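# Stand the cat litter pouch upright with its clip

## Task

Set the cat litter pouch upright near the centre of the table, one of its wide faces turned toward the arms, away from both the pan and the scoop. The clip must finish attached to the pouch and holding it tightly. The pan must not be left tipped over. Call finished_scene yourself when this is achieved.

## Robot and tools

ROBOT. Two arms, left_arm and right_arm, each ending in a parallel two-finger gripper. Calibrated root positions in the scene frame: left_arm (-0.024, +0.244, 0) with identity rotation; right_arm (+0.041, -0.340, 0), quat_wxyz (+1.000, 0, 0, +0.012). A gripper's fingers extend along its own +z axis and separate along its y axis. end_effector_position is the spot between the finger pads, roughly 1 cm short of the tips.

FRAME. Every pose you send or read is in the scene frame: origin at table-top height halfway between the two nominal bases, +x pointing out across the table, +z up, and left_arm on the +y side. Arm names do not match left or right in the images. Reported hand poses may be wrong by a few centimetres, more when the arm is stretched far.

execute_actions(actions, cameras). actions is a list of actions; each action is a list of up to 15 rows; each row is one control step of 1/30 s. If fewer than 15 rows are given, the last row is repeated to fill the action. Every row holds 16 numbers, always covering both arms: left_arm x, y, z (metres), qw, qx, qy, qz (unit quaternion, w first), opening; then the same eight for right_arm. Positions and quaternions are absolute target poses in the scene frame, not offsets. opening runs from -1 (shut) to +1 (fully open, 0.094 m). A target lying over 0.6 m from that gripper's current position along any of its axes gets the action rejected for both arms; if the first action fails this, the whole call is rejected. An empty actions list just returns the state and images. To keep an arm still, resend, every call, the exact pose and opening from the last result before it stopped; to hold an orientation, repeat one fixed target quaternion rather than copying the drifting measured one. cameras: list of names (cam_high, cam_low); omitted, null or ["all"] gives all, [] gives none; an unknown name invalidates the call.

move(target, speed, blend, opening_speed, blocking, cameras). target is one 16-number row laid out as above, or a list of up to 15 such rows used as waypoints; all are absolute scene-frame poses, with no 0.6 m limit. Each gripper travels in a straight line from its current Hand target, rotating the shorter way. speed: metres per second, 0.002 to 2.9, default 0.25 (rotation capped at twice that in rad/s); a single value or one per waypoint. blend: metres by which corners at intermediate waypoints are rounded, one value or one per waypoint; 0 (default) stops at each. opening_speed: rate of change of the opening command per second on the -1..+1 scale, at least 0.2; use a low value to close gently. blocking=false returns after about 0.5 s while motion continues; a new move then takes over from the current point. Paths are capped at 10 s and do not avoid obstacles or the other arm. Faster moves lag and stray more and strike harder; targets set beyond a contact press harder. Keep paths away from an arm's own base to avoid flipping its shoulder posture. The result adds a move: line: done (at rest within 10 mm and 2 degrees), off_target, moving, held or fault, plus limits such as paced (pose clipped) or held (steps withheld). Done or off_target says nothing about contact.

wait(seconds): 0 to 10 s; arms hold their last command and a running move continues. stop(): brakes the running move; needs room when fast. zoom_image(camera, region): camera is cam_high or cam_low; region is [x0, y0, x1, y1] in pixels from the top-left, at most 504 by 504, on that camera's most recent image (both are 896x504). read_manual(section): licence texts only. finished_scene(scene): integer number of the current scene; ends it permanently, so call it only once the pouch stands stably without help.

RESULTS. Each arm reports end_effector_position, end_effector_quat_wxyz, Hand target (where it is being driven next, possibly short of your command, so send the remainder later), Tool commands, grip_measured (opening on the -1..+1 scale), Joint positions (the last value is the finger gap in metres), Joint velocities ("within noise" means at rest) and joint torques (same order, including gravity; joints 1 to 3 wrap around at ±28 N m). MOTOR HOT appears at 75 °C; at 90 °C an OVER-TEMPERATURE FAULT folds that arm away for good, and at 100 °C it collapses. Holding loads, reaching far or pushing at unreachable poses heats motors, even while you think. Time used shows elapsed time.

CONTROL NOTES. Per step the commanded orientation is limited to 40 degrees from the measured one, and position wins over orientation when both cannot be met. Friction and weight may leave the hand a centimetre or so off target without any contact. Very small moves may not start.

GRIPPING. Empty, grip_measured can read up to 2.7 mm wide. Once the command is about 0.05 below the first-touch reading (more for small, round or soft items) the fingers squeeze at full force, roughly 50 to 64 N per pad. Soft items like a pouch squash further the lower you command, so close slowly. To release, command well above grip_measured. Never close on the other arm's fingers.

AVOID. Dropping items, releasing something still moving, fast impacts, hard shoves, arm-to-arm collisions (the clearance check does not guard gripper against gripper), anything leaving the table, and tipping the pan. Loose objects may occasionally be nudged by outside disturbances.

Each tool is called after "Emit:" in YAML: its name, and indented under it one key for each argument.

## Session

Emit:
execute_actions:
  actions: []

Emit:
zoom_image:
  camera: "cam_high"
  region: [330, 150, 650, 330]

Scene clock: 0.00 s.
left_arm: end_effector_position=(+0.1681, +0.5915, +0.1738) grip_measured=+1.000 end_effector_quat_wxyz=(-0.401, +0.723, -0.498, -0.263) | right_arm: end_effector_position=(+0.3793, -0.5114, +0.1383) grip_measured=+1.000 end_effector_quat_wxyz=(+0.661, +0.421, +0.621, -0.029)
Joint positions: left_arm=[0.805 1.402 0.912 -0.226 -0.605 -0.848 0.094] | right_arm=[-0.353 1.501 0.26 1.11 0.308 0.592 0.094]
Joint velocities: within noise
Joint torques (N m): no reading
Motor temperatures (°C): left_arm=[29 30 33 29 28 30 28] | right_arm=[27 33 31 27 26 27 28]
Heat: left arm: 33 °C; right arm: 33 °C.
Hand target: left_arm +0.1669, +0.5919, +0.1785; -0.403, +0.722, -0.495, -0.266 | right_arm +0.3797, -0.5119, +0.1393; +0.661, +0.419, +0.621, -0.032
Tool commands: left_gripper/opening=+1.0 right_gripper/opening=+1.0

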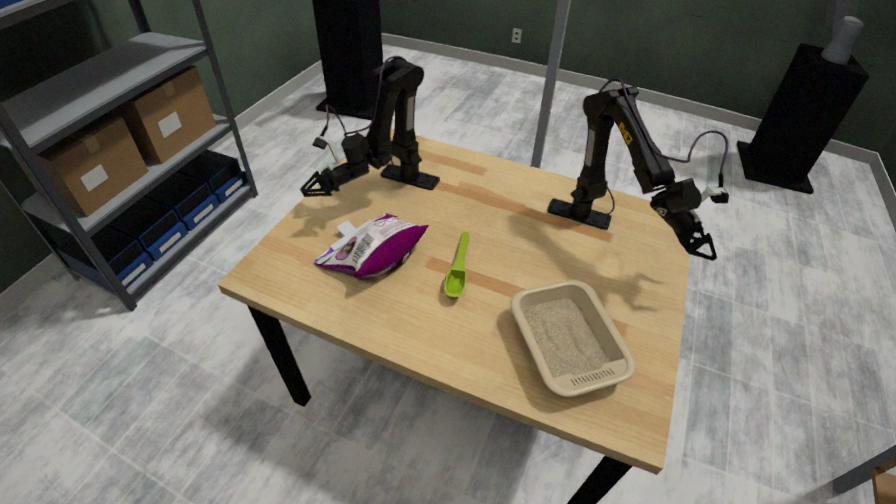

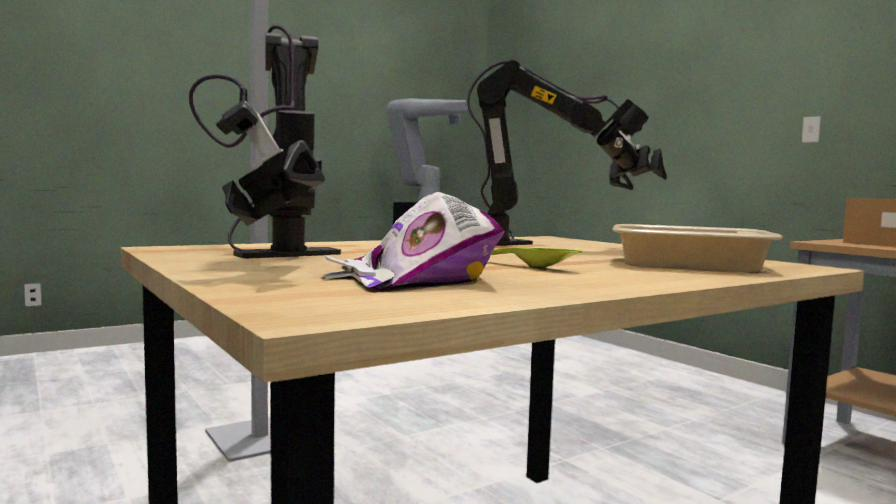

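Scaled by 1.575.

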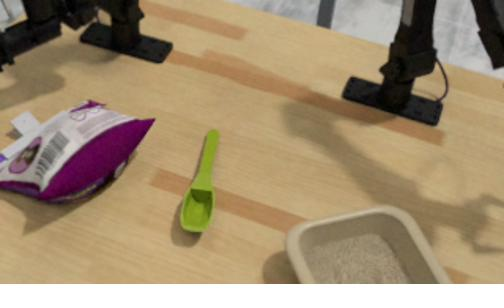

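Emit:
zoom_image:
  camera: "cam_high"
  region: [300, 200, 440, 290]

Emit:
zoom_image:
  camera: "cam_low"
  region: [310, 180, 520, 300]

Scaled by 3.600.

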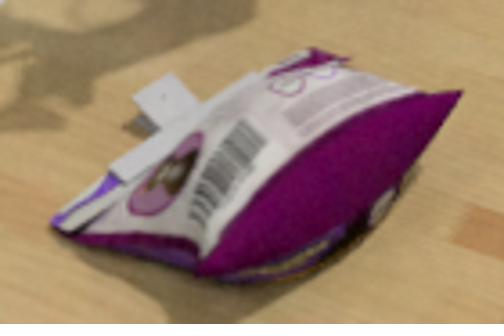

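Scaled by 2.400.

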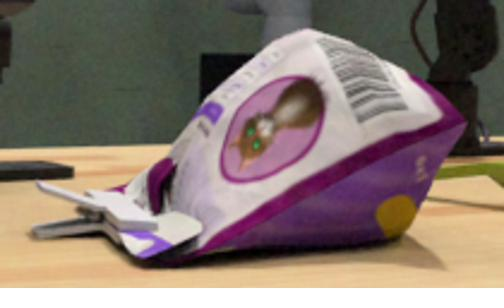

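Emit:
move:
  target:
    - [0.298,-0.030,0.11,0,-0.165,0.986,0,0.1,0.332,-0.423,0.075,0.0671,0.1375,0.8883,0.4332,-0.15]
  speed: 0.45
  cameras: ["cam_high"]

Emit:
zoom_image:
  camera: "cam_high"
  region: [310, 190, 490, 290]

Scene clock: 5.40 s.
left_arm: end_effector_position=(+0.2957, -0.0297, +0.1117) grip_measured=+0.101 end_effector_quat_wxyz=(+0.003, -0.166, +0.986, -0.003) | right_arm: end_effector_position=(+0.3269, -0.4219, +0.0756) grip_measured=-0.148 end_effector_quat_wxyz=(+0.064, +0.148, +0.887, +0.432)
Joint positions: left_arm=[-0.711 2.163 2.012 -1.41 -0.001 -1.044 0.052] | right_arm=[-0.752 2.002 1.309 -1.353 -0.802 -0.603 0.04]
Joint velocities: within noise
Joint torques (N m): left_arm=[0.27 -9.13 8.5 0.32 0.02 0.05] | right_arm=[0.61 -6.98 6.37 -0.64 -0.48 -0.2]
Motor temperatures (°C): left_arm=[29 31 35 30 28 30 28] | right_arm=[27 33 32 29 26 27 28]
Heat: left arm: 35 °C; right arm: 33 °C.
Hand target: left_arm +0.2979, -0.0299, +0.1099; +0.000, -0.165, +0.986, +0.000 | right_arm +0.3319, -0.4229, +0.0750; +0.067, +0.138, +0.888, +0.433
Off the commanded pose: left_arm 0.003 m, 1 deg | right_arm 0.005 m, 1 deg.
move: done
Images, in order (width x height): cam_high 896x504.

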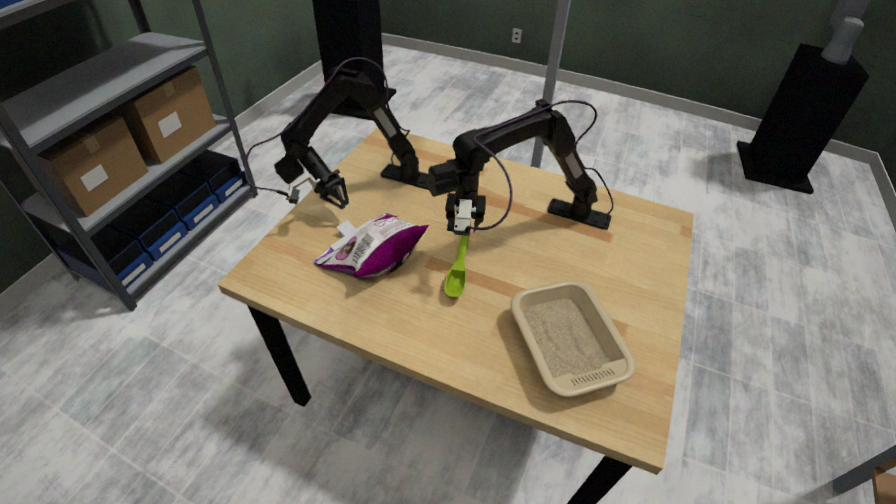

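Scaled by 2.800.

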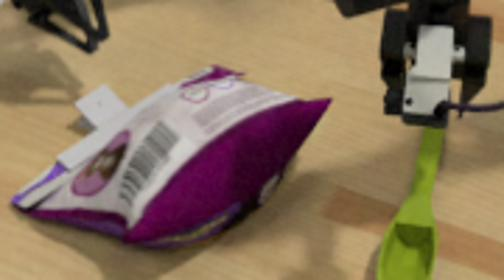

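Emit:
move:
  target:
    - [0.298,-0.033,0.016,0,-0.165,0.986,0,0.1,0.332,-0.423,0.03,0.0671,0.1375,0.8883,0.4332,-0.15]
    - [0.298,-0.033,0.016,0,-0.165,0.986,0,-0.9,0.353,-0.358,0.027,0.0671,0.1375,0.8883,0.4332,-0.15]
  speed: [0.2,0.12]
  cameras: ["cam_high"]

Emit:
zoom_image:
  camera: "cam_high"
  region: [320, 190, 420, 260]

Scene clock: 8.03 s.
left_arm: end_effector_position=(+0.2982, -0.0324, +0.0216) grip_measured=-0.568 end_effector_quat_wxyz=(+0.001, -0.166, +0.986, -0.002) | right_arm: end_effector_position=(+0.3471, -0.3558, +0.0280) grip_measured=-0.148 end_effector_quat_wxyz=(+0.041, +0.154, +0.881, +0.445)
Joint positions: left_arm=[-0.711 2.215 1.735 -1.087 0.002 -1.045 0.02] | right_arm=[-0.546 2.016 1.113 -0.994 -0.883 -0.33 0.04]
Joint velocities: within noise
Joint torques (N m): left_arm=[-0.21 -9.98 5.78 0.57 0 0.04] | right_arm=[0.55 -9.54 2.96 0.14 -0.48 -0.11]
Motor temperatures (°C): left_arm=[29 33 35 30 28 30 28] | right_arm=[27 34 32 28 26 27 28]
Heat: left arm: 35 °C; right arm: 34 °C.
Hand target: left_arm +0.2979, -0.0329, +0.0160; +0.000, -0.165, +0.986, +0.000 | right_arm +0.3530, -0.3581, +0.0273; +0.066, +0.137, +0.888, +0.434
Off the commanded pose: left_arm 0.006 m, 0 deg | right_arm 0.006 m, 4 deg.
move: off_target (right_arm)
Images, in order (width x height): cam_high 896x504.

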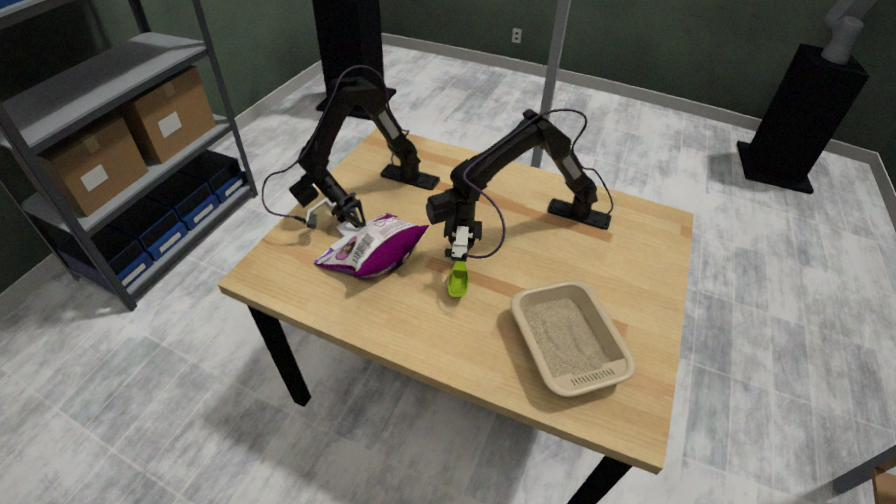

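Scaled by 5.040.

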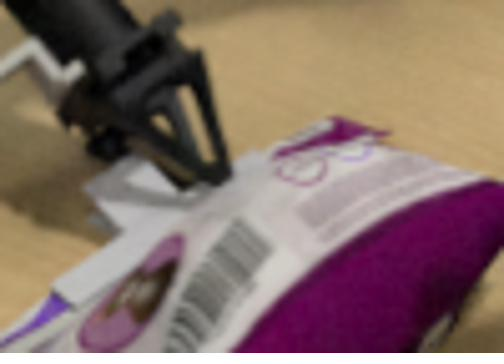

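Emit:
zoom_image:
  camera: "cam_high"
  region: [340, 205, 380, 245]

Emit:
wait:
  seconds: 0.03
  cameras: ["cam_low"]

Emit:
zoom_image:
  camera: "cam_low"
  region: [300, 200, 420, 300]

Scaled by 12.600.

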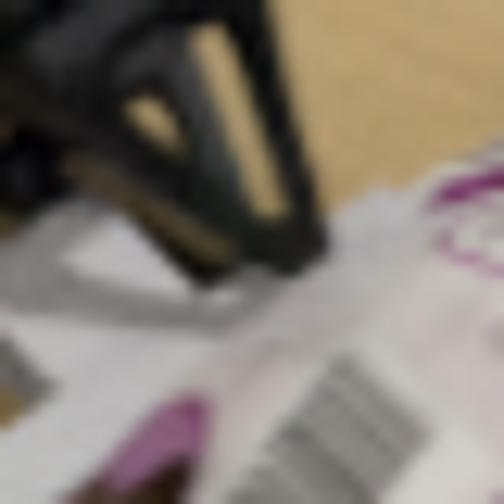

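Scene clock: 8.23 s.
left_arm: end_effector_position=(+0.2982, -0.0324, +0.0216) grip_measured=-0.568 end_effector_quat_wxyz=(+0.001, -0.166, +0.986, -0.002) | right_arm: end_effector_position=(+0.3471, -0.3558, +0.0280) grip_measured=-0.148 end_effector_quat_wxyz=(+0.041, +0.154, +0.881, +0.445)
Joint positions: left_arm=[-0.711 2.215 1.735 -1.087 0.002 -1.045 0.02] | right_arm=[-0.546 2.016 1.113 -0.994 -0.883 -0.33 0.04]
Joint velocities: within noise
Joint torques (N m): left_arm=[0.09 -10.14 5.6 0.55 -0.04 0.02] | right_arm=[0.28 -9.46 3.18 0.18 -0.5 -0.08]
Motor temperatures (°C): left_arm=[29 33 35 30 28 30 28] | right_arm=[27 34 32 28 26 27 28]
Heat: left arm: 35 °C; right arm: 34 °C.
Hand target: left_arm +0.2979, -0.0329, +0.0160; +0.000, -0.165, +0.986, +0.000 | right_arm +0.3530, -0.3581, +0.0273; +0.066, +0.137, +0.888, +0.434
Tool commands: left_gripper/opening=-0.9 right_gripper/opening=-0.15
Off the commanded pose: left_arm 0.006 m, 0 deg | right_arm 0.006 m, 4 deg.
wait: 0.03 s; at rest from the start
Images, in order (width x height): cam_low 896x504.

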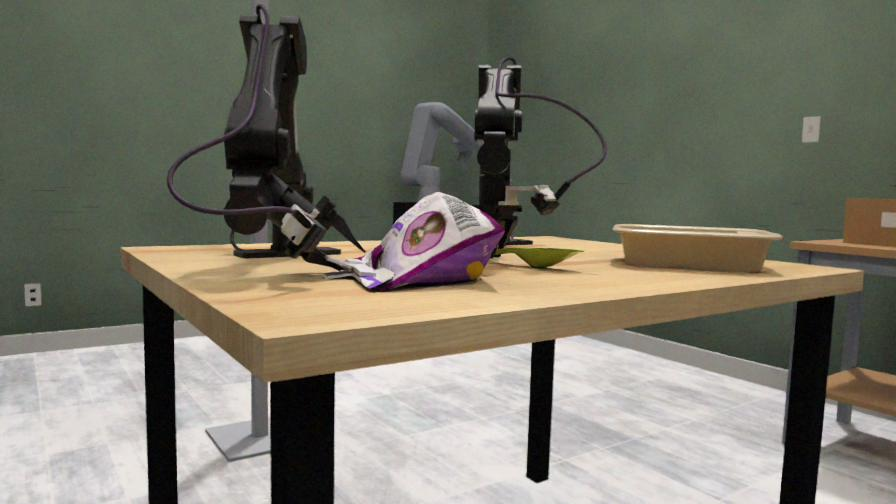

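Scaled by 4.200.

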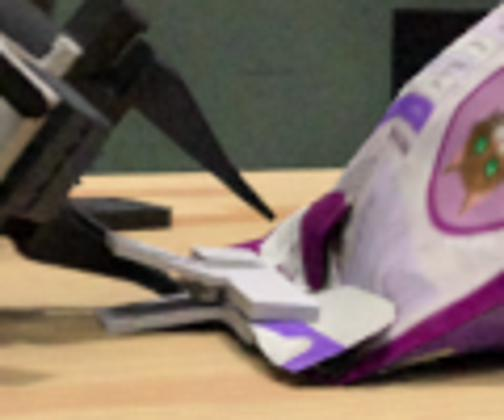

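Emit:
move:
  target:
    - [0.298,-0.033,0.020,0,-0.165,0.986,0,-0.9,0.353,-0.358,0.029,0.0671,0.1375,0.8883,0.4332,-0.9]
    - [0.448,-0.015,0.030,0,-0.165,0.986,0,-0.9,0.351,-0.350,0.085,0.0460,0.1459,0.9425,0.2973,-0.95]
    - [0.450,-0.015,0.016,0,-0.165,0.986,0,-0.9,0.349,-0.335,0.150,0.0239,0.1511,0.9761,0.1546,-0.95]
  speed: [0.1,0.15,0.1]
  opening_speed: 0.7

Emit:
zoom_image:
  camera: "cam_high"
  region: [310, 170, 490, 300]

Emit:
zoom_image:
  camera: "cam_low"
  region: [300, 120, 540, 300]

Scene clock: 14.43 s.
left_arm: end_effector_position=(+0.4459, -0.0148, +0.0271) grip_measured=-0.568 end_effector_quat_wxyz=(+0.036, -0.167, +0.985, -0.035) | right_arm: end_effector_position=(+0.3511, -0.3315, +0.1274) grip_measured=-0.725 end_effector_quat_wxyz=(+0.005, +0.156, +0.974, +0.165)
Joint positions: left_arm=[-0.502 2.807 2.844 -1.509 0.01 -0.839 0.02] | right_arm=[-0.189 1.689 1.391 -1.264 -0.332 0.154 0.013]
Joint velocities: within noise
Joint torques (N m): left_arm=[0.05 -11.43 7.91 0.74 -0.1 0.07] | right_arm=[-0.13 -10.48 9.26 -0.28 -0.03 -0.01]
Motor temperatures (°C): left_arm=[29 36 36 30 28 30 29] | right_arm=[27 36 33 28 26 27 28]
Heat: left arm: 36 °C; right arm: 36 °C.
Hand target: left_arm +0.4490, -0.0146, +0.0158; +0.037, -0.165, +0.985, -0.030 | right_arm +0.3487, -0.3347, +0.1490; +0.024, +0.152, +0.976, +0.155
Off the commanded pose: left_arm 0.012 m, 6 deg | right_arm 0.023 m, 3 deg.
elbow stopped short (left arm): the move would have taken joint 3 (elbow) straighter than the controller allows.
move: off_target (left_arm, right_arm); target 2's new opening was sent with right_arm's hand 0.018 m and 2 deg from that target

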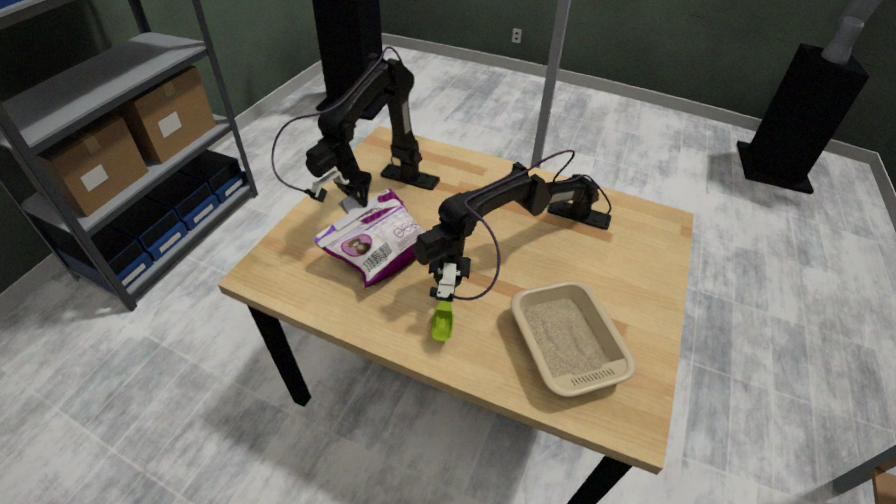

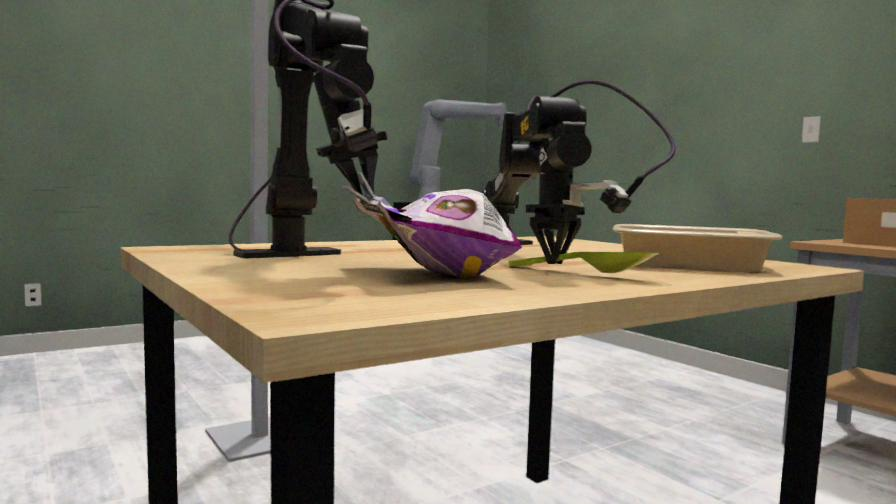

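Scaled by 2.800.

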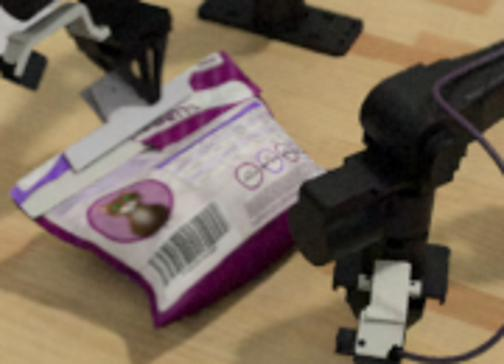

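Scaled by 2.100.

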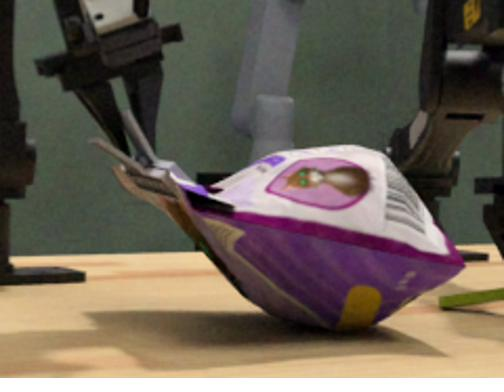

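Emit:
move:
  target:
    - [0.447,-0.015,0.006,0,-0.165,0.986,0,-0.9,0.340,-0.31,0.205,0.0133,0.1524,0.9845,0.0861,-0.95]
    - [0.447,-0.015,0.006,0,-0.165,0.986,0,0.0,0.325,-0.275,0.245,0.0053,0.1529,0.9877,0.0345,-0.95]
    - [0.445,-0.012,0.075,0,-0.165,0.986,0,0.0,0.320,-0.255,0.25,0.0053,0.1529,0.9877,0.0345,-0.95]
    - [0.33,0.30,0.20,0,-0.165,0.986,0,0.0,0.315,-0.22,0.25,0,0,0.9998,0.0174,-0.95]
  speed: [0.12,0.12,0.2,0.3]

Emit:
zoom_image:
  camera: "cam_high"
  region: [310, 150, 510, 350]

Emit:
zoom_image:
  camera: "cam_low"
  region: [300, 120, 540, 300]

Scene clock: 19.70 s.
left_arm: end_effector_position=(+0.3346, +0.3021, +0.1954) grip_measured=-0.001 end_effector_quat_wxyz=(+0.029, -0.169, +0.985, +0.000) | right_arm: end_effector_position=(+0.3081, -0.2265, +0.2237) grip_measured=-0.734 end_effector_quat_wxyz=(+0.049, +0.014, +0.998, +0.037)
Joint positions: left_arm=[0.157 1.913 1.98 -1.579 -0.001 -0.183 0.047] | right_arm=[0.355 1.587 1.702 -1.567 -0.031 0.408 0.013]
Joint velocities: within noise
Joint torques (N m): left_arm=[-0.27 -9.91 5.18 0.46 0.02 0.05] | right_arm=[0.92 -8.02 11.08 0.43 -0.12 -0.2]
Motor temperatures (°C): left_arm=[29 38 36 30 28 30 29] | right_arm=[27 37 35 28 26 27 28]
Heat: left arm: 38 °C; right arm: 37 °C.
Hand target: left_arm +0.3299, +0.3000, +0.1994; +0.030, -0.165, +0.986, +0.000 | right_arm +0.3137, -0.2206, +0.2490; +0.093, +0.002, +0.994, +0.056
Off the commanded pose: left_arm 0.007 m, 3 deg | right_arm 0.028 m, 6 deg.
elbow stopped short (left arm): the move would have taken joint 3 (elbow) straighter than the controller allows.
joint read past its limit (right arm) — joint 4 (wrist pitch), lower limit.
joint sent to its limit (left arm) — joint 4 (wrist pitch), lower limit. The joint targets are off in orientation, not in position.
joint sent to its limit (right arm) — joint 4 (wrist pitch), lower limit. The joint targets are off in orientation, not in position.
move: off_target (left_arm, right_arm); target 2's new opening was sent with left_arm's hand 0.017 m and 5 deg from that target

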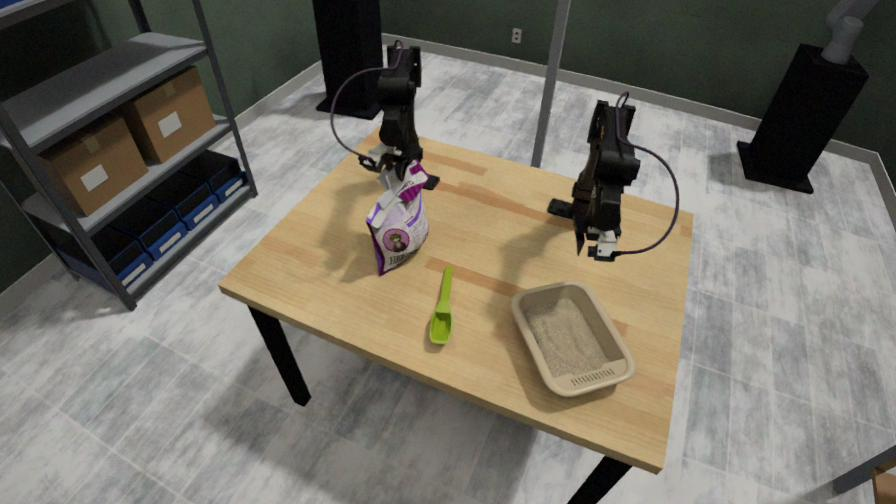

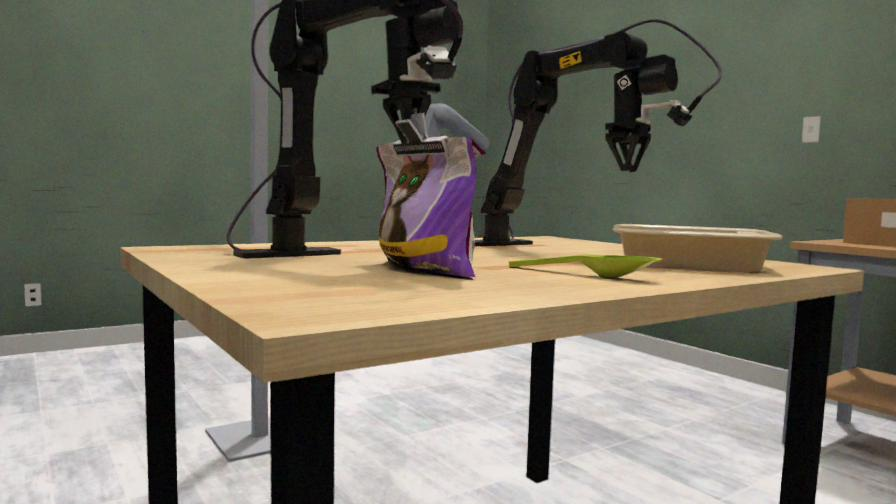

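Scaled by 2.520.

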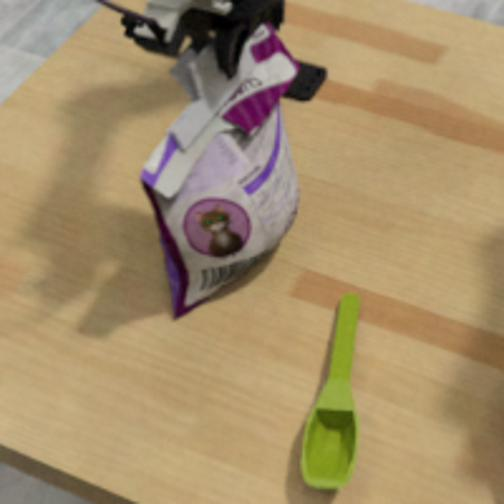

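Scaled by 2.100.

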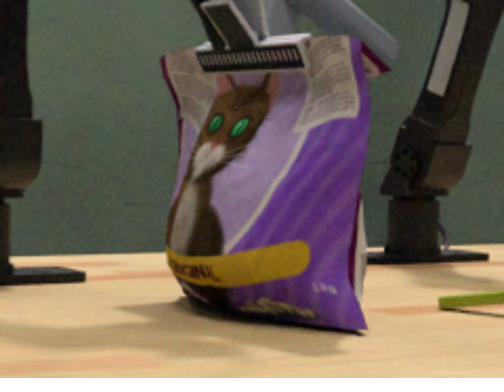

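Emit:
move:
  target:
    - [0.33,0.31,0.20,0.03,-0.165,0.986,0,0.0,0.290,-0.20,0.28,-0.0038,-0.2164,0.9762,0.0170,-0.95]
    - [0.33,0.31,0.20,0.03,-0.165,0.986,0,0.0,0.262,-0.12,0.28,-0.0087,-0.4999,0.8659,0.0151,-0.95]
    - [0.33,0.31,0.20,0.03,-0.165,0.986,0,0.0,0.255,-0.045,0.265,-0.0123,-0.707,0.707,0.0123,-0.95]
  speed: 0.3
  blend: 0.03

Emit:
zoom_image:
  camera: "cam_high"
  region: [370, 150, 570, 350]

Emit:
zoom_image:
  camera: "cam_low"
  region: [380, 90, 640, 300]

Scene clock: 23.67 s.
left_arm: end_effector_position=(+0.3335, +0.3088, +0.1954) grip_measured=-0.001 end_effector_quat_wxyz=(+0.029, -0.164, +0.986, +0.001) | right_arm: end_effector_position=(+0.2519, -0.0606, +0.2359) grip_measured=-0.750 end_effector_quat_wxyz=(-0.083, +0.695, -0.714, -0.016)
Joint positions: left_arm=[0.176 1.913 1.98 -1.579 -0.001 -0.154 0.047] | right_arm=[0.892 1.795 1.984 -1.59 -0.009 -0.627 0.012]
Joint velocities: within noise
Joint torques (N m): left_arm=[0.38 -9.58 5.72 0.48 0.01 0.06] | right_arm=[0.85 -9.43 11.4 0.7 -0.26 -0.14]
Motor temperatures (°C): left_arm=[29 38 36 30 28 30 29] | right_arm=[27 37 36 28 26 27 29]
Heat: left arm: 38 °C; right arm: 37 °C.
Hand target: left_arm +0.3299, +0.3100, +0.1998; +0.032, -0.165, +0.986, +0.000 | right_arm +0.2541, -0.0464, +0.2641; -0.140, +0.699, -0.700, -0.034
Off the commanded pose: left_arm 0.006 m, 0 deg | right_arm 0.033 m, 11 deg.
joint read past its limit (right arm) — joint 4 (wrist pitch), lower limit.
joint sent to its limit (left arm) — joint 4 (wrist pitch), lower limit. The joint targets still meet the commanded pose.
joint sent to its limit (right arm) — joint 4 (wrist pitch), lower limit. The joint targets are off in orientation, not in position.
move: off_target (right_arm)

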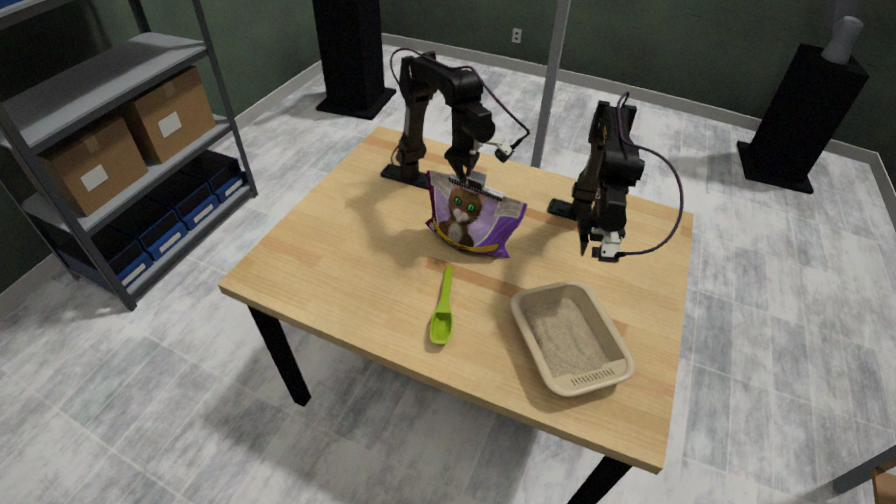

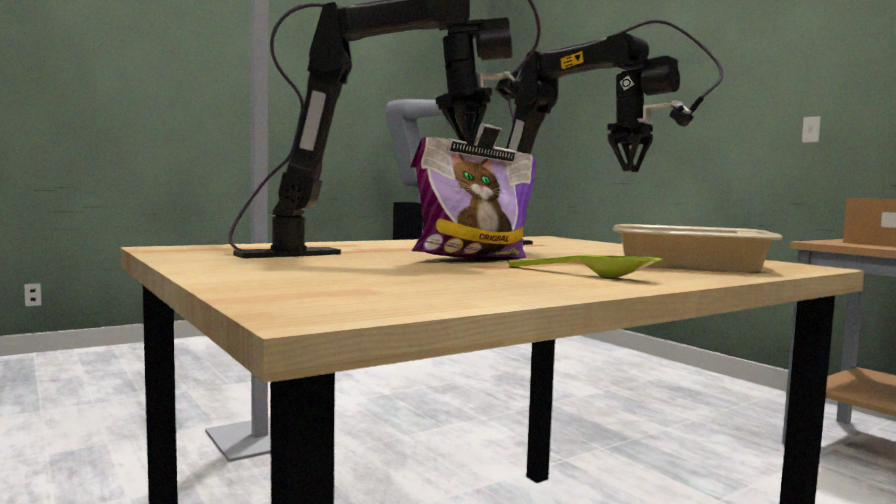

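Scaled by 2.520.

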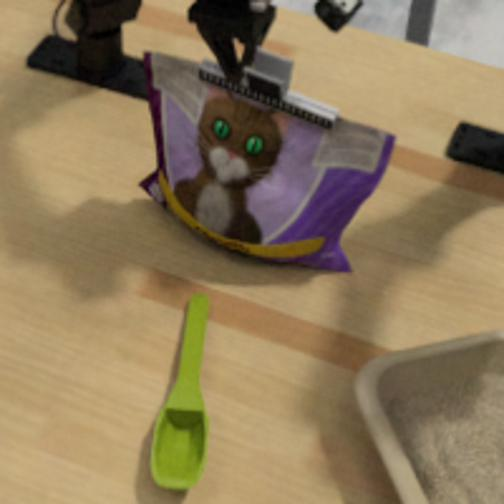

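Scaled by 1.938.

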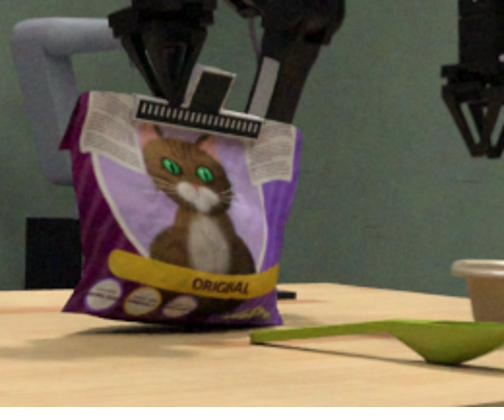

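Emit:
move:
  target:
    - [0.33,0.31,0.20,0.03,-0.165,0.986,0,0.0,0.295,-0.006,0.262,-0.0128,-0.737,0.6755,0.0118,-0.95]
    - [0.33,0.31,0.20,0.03,-0.165,0.986,0,0.0,0.298,-0.006,0.228,-0.0128,-0.737,0.6755,0.0118,-0.95]
  speed: [0.15,0.06]

Emit:
zoom_image:
  camera: "cam_low"
  region: [380, 90, 640, 300]

Emit:
zoom_image:
  camera: "cam_high"
  region: [370, 150, 570, 350]

Scene clock: 26.10 s.
left_arm: end_effector_position=(+0.3335, +0.3088, +0.1954) grip_measured=-0.001 end_effector_quat_wxyz=(+0.029, -0.164, +0.986, +0.001) | right_arm: end_effector_position=(+0.2958, -0.0201, +0.2218) grip_measured=-0.750 end_effector_quat_wxyz=(-0.095, +0.731, -0.676, +0.000)
Joint positions: left_arm=[0.176 1.913 1.98 -1.579 -0.001 -0.154 0.047] | right_arm=[0.878 2.022 2.231 -1.591 0.015 -0.75 0.012]
Joint velocities: within noise
Joint torques (N m): left_arm=[0.5 -9.52 5.67 0.45 0.02 0.05] | right_arm=[0.13 -8.83 7.84 0.81 -0.4 -0.05]
Motor temperatures (°C): left_arm=[29 38 36 30 28 30 28] | right_arm=[27 38 36 28 26 27 29]
Heat: left arm: 38 °C; right arm: 38 °C.
Hand target: left_arm +0.3299, +0.3100, +0.1998; +0.032, -0.165, +0.986, +0.000 | right_arm +0.2978, -0.0065, +0.2276; -0.118, +0.732, -0.670, -0.019
Off the commanded pose: left_arm 0.006 m, 0 deg | right_arm 0.016 m, 12 deg.
joint read past its limit (right arm) — joint 4 (wrist pitch), lower limit.
joint sent to its limit (left arm) — joint 4 (wrist pitch), lower limit. The joint targets still meet the commanded pose.
joint sent to its limit (right arm) — joint 4 (wrist pitch), lower limit. The joint targets are off in orientation, not in position.
move: off_target (right_arm)

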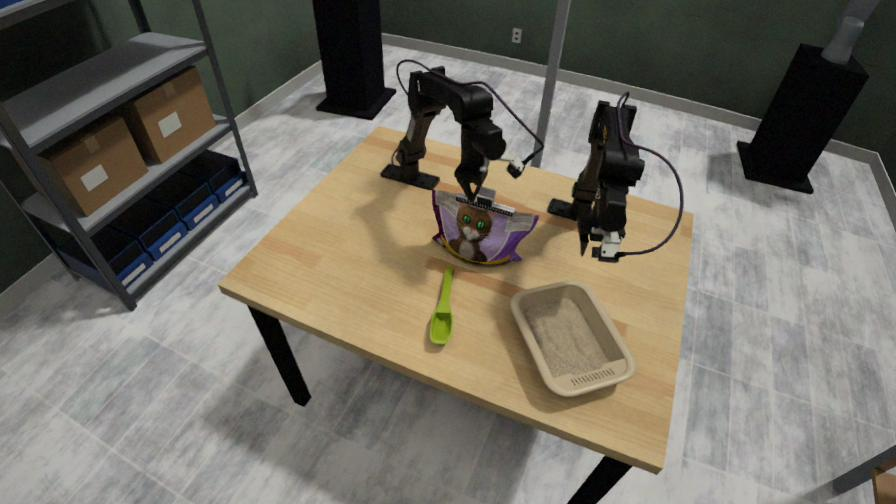

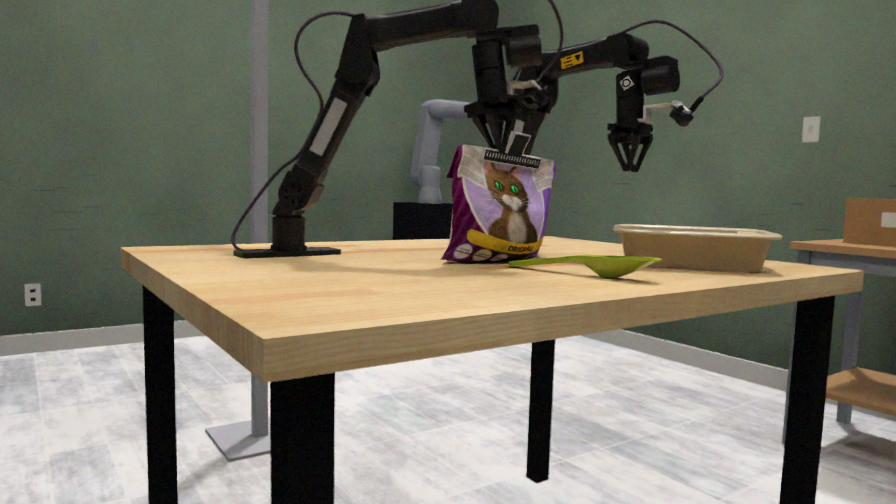

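Scaled by 1.938.

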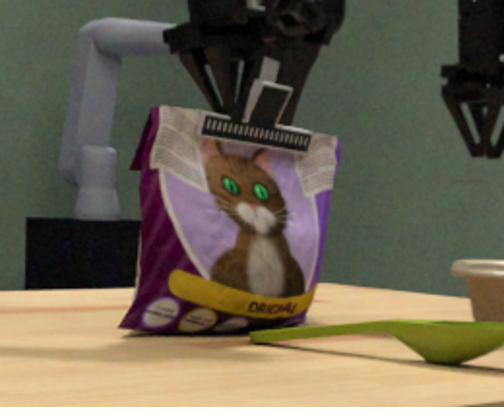

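Scaled by 2.520.

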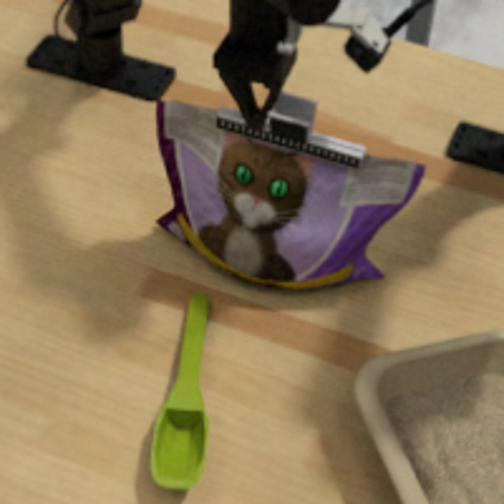

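Emit:
move:
  target:
    - [0.33,0.31,0.20,0.03,-0.165,0.986,0,0.0,0.300,-0.012,0.203,-0.0128,-0.737,0.6755,0.0118,-0.95]
  speed: 0.06

Emit:
zoom_image:
  camera: "cam_low"
  region: [380, 90, 640, 300]

Emit:
zoom_image:
  camera: "cam_high"
  region: [400, 150, 560, 310]

Scene clock: 28.73 s.
left_arm: end_effector_position=(+0.3335, +0.3088, +0.1954) grip_measured=-0.001 end_effector_quat_wxyz=(+0.029, -0.164, +0.986, +0.001) | right_arm: end_effector_position=(+0.3008, -0.0218, +0.2149) grip_measured=-0.750 end_effector_quat_wxyz=(-0.086, +0.731, -0.677, +0.002)
Joint positions: left_arm=[0.176 1.913 1.98 -1.579 -0.001 -0.154 0.047] | right_arm=[0.866 2.039 2.231 -1.591 0.015 -0.759 0.012]
Joint velocities: within noise
Joint torques (N m): left_arm=[0.49 -9.39 5.79 0.44 0.02 -0.02] | right_arm=[-0.21 -8.06 4.12 0.73 -0.49 -0.13]
Motor temperatures (°C): left_arm=[29 38 36 30 28 30 28] | right_arm=[27 38 36 29 26 27 29]
Heat: left arm: 38 °C; right arm: 38 °C.
Hand target: left_arm +0.3299, +0.3100, +0.1998; +0.032, -0.165, +0.986, +0.000 | right_arm +0.2998, -0.0126, +0.2028; -0.080, +0.735, -0.674, -0.016
Off the commanded pose: left_arm 0.006 m, 0 deg | right_arm 0.015 m, 11 deg.
joint read past its limit (right arm) — joint 4 (wrist pitch), lower limit.
joint sent to its limit (left arm) — joint 4 (wrist pitch), lower limit. The joint targets still meet the commanded pose.
joint sent to its limit (right arm) — joint 4 (wrist pitch), lower limit. The joint targets are off in orientation, not in position.
move: off_target (right_arm)

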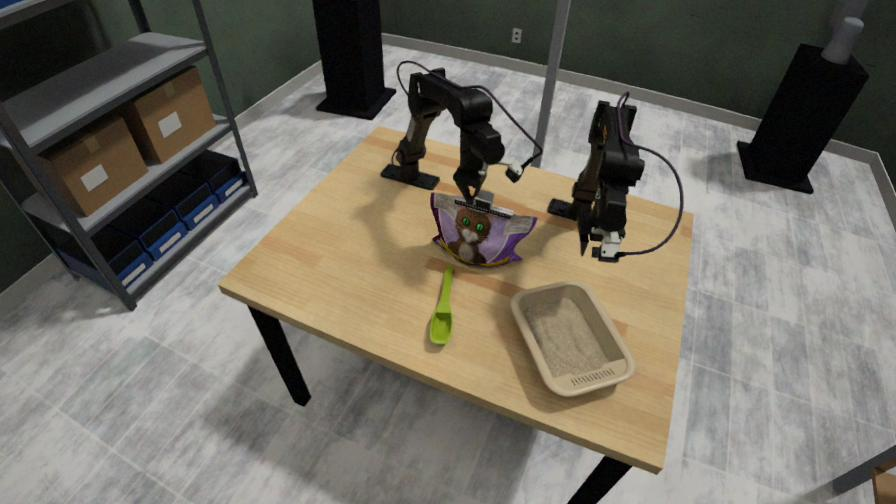

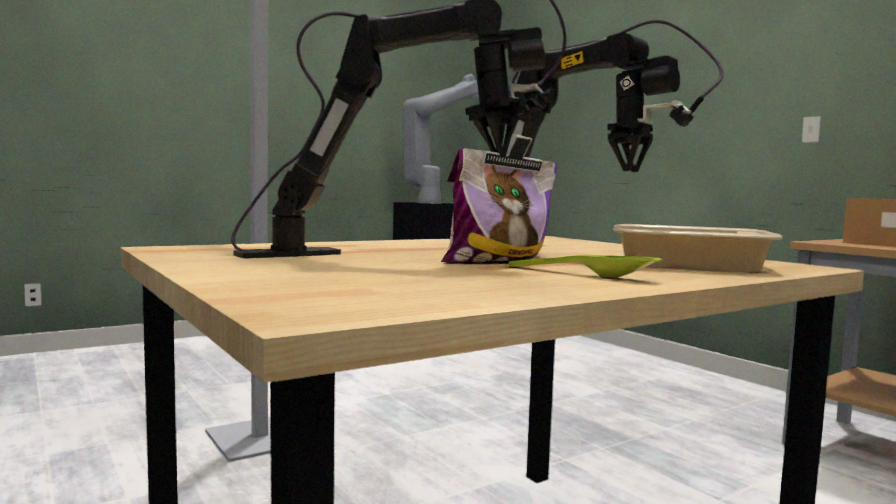

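Scaled by 1.938.

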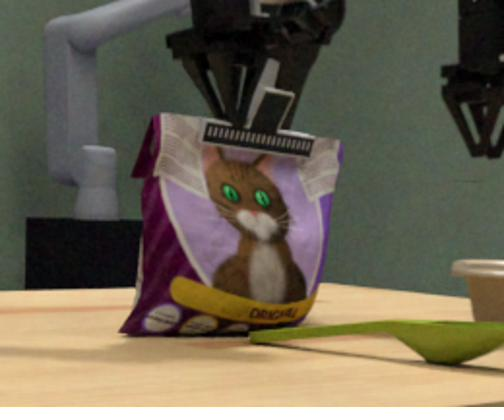

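Scaled by 3.150.

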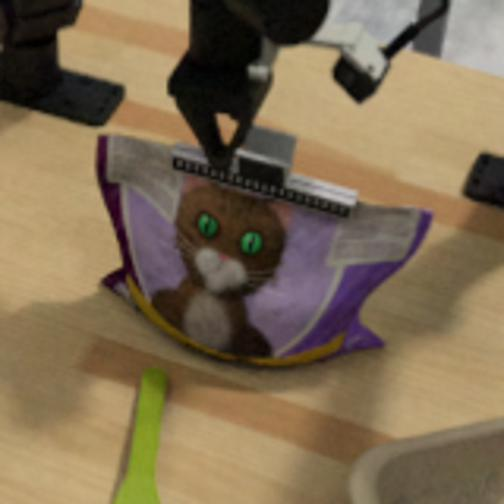

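Emit:
move:
  target:
    - [0.33,0.31,0.20,0.03,-0.165,0.986,0,0.0,0.270,-0.015,0.208,-0.0128,-0.737,0.6755,0.0118,-0.95]
    - [0.33,0.31,0.20,0.03,-0.165,0.986,0,0.0,0.270,-0.015,0.208,-0.0128,-0.737,0.6755,0.0118,-0.45]
  speed: 0.06
  opening_speed: 0.5

Emit:
zoom_image:
  camera: "cam_low"
  region: [380, 90, 640, 300]

Emit:
zoom_image:
  camera: "cam_high"
  region: [400, 150, 560, 310]

Scene clock: 32.07 s.
left_arm: end_effector_position=(+0.3335, +0.3088, +0.1954) grip_measured=-0.001 end_effector_quat_wxyz=(+0.029, -0.164, +0.986, +0.001) | right_arm: end_effector_position=(+0.2818, -0.0219, +0.2033) grip_measured=-0.452 end_effector_quat_wxyz=(-0.065, +0.729, -0.681, +0.001)
Joint positions: left_arm=[0.176 1.913 1.98 -1.579 -0.001 -0.154 0.047] | right_arm=[0.903 2.009 2.141 -1.574 0.015 -0.714 0.026]
Joint velocities: within noise
Joint torques (N m): left_arm=[0.39 -9.57 5.94 0.49 0.02 0.03] | right_arm=[1.39 -11.14 4.37 0.5 -0.5 -0.02]
Motor temperatures (°C): left_arm=[29 37 36 30 28 30 28] | right_arm=[27 39 35 29 26 27 29]
Heat: left arm: 37 °C; right arm: 39 °C.
Hand target: left_arm +0.3299, +0.3100, +0.1998; +0.032, -0.165, +0.986, +0.000 | right_arm +0.2703, -0.0151, +0.2075; -0.072, +0.736, -0.673, -0.019
Off the commanded pose: left_arm 0.006 m, 0 deg | right_arm 0.014 m, 9 deg.
joint read past its limit (right arm) — joint 4 (wrist pitch), lower limit.
joint sent to its limit (left arm) — joint 4 (wrist pitch), lower limit. The joint targets still meet the commanded pose.
joint sent to its limit (right arm) — joint 4 (wrist pitch), lower limit. The joint targets are off in orientation, not in position.
move: off_target (right_arm); target 2's new opening was sent with right_arm's hand 0.015 m and 9 deg from that target

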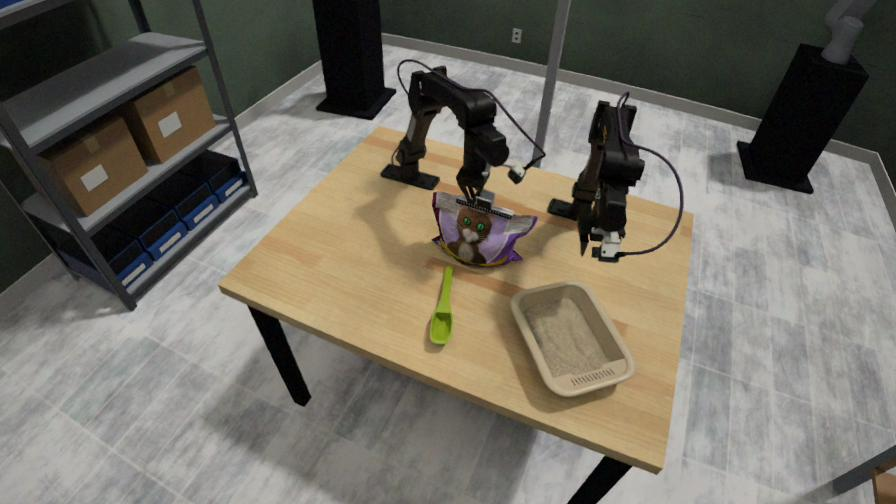

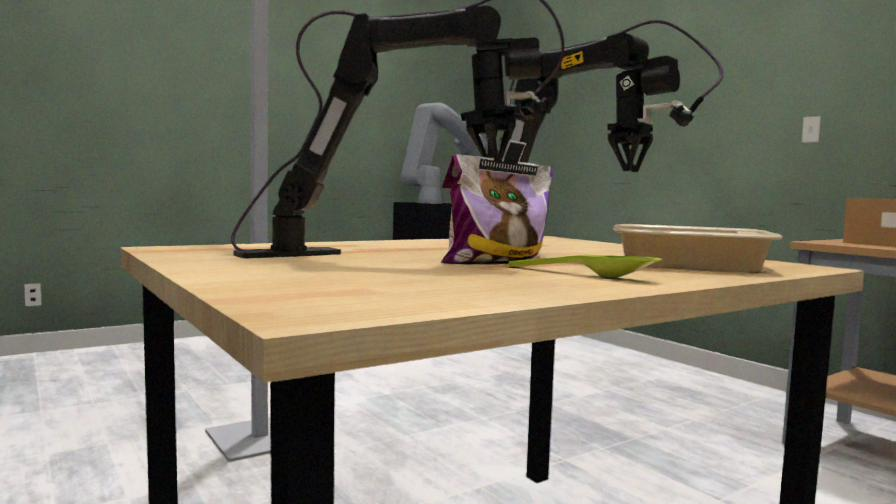

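Scaled by 1.938.

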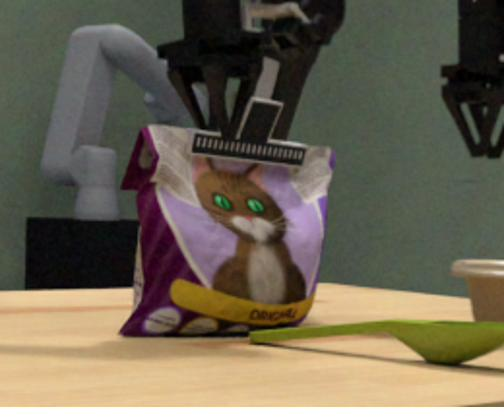

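Scaled by 3.150.

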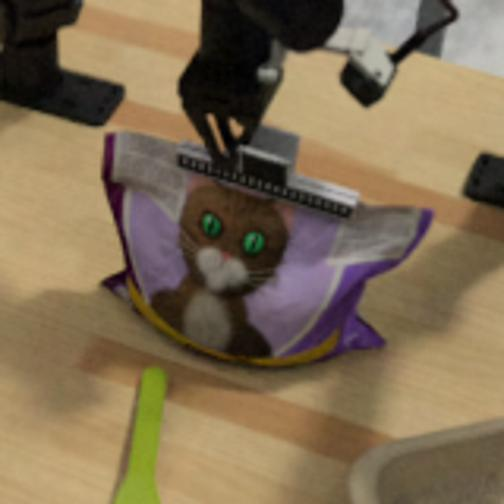

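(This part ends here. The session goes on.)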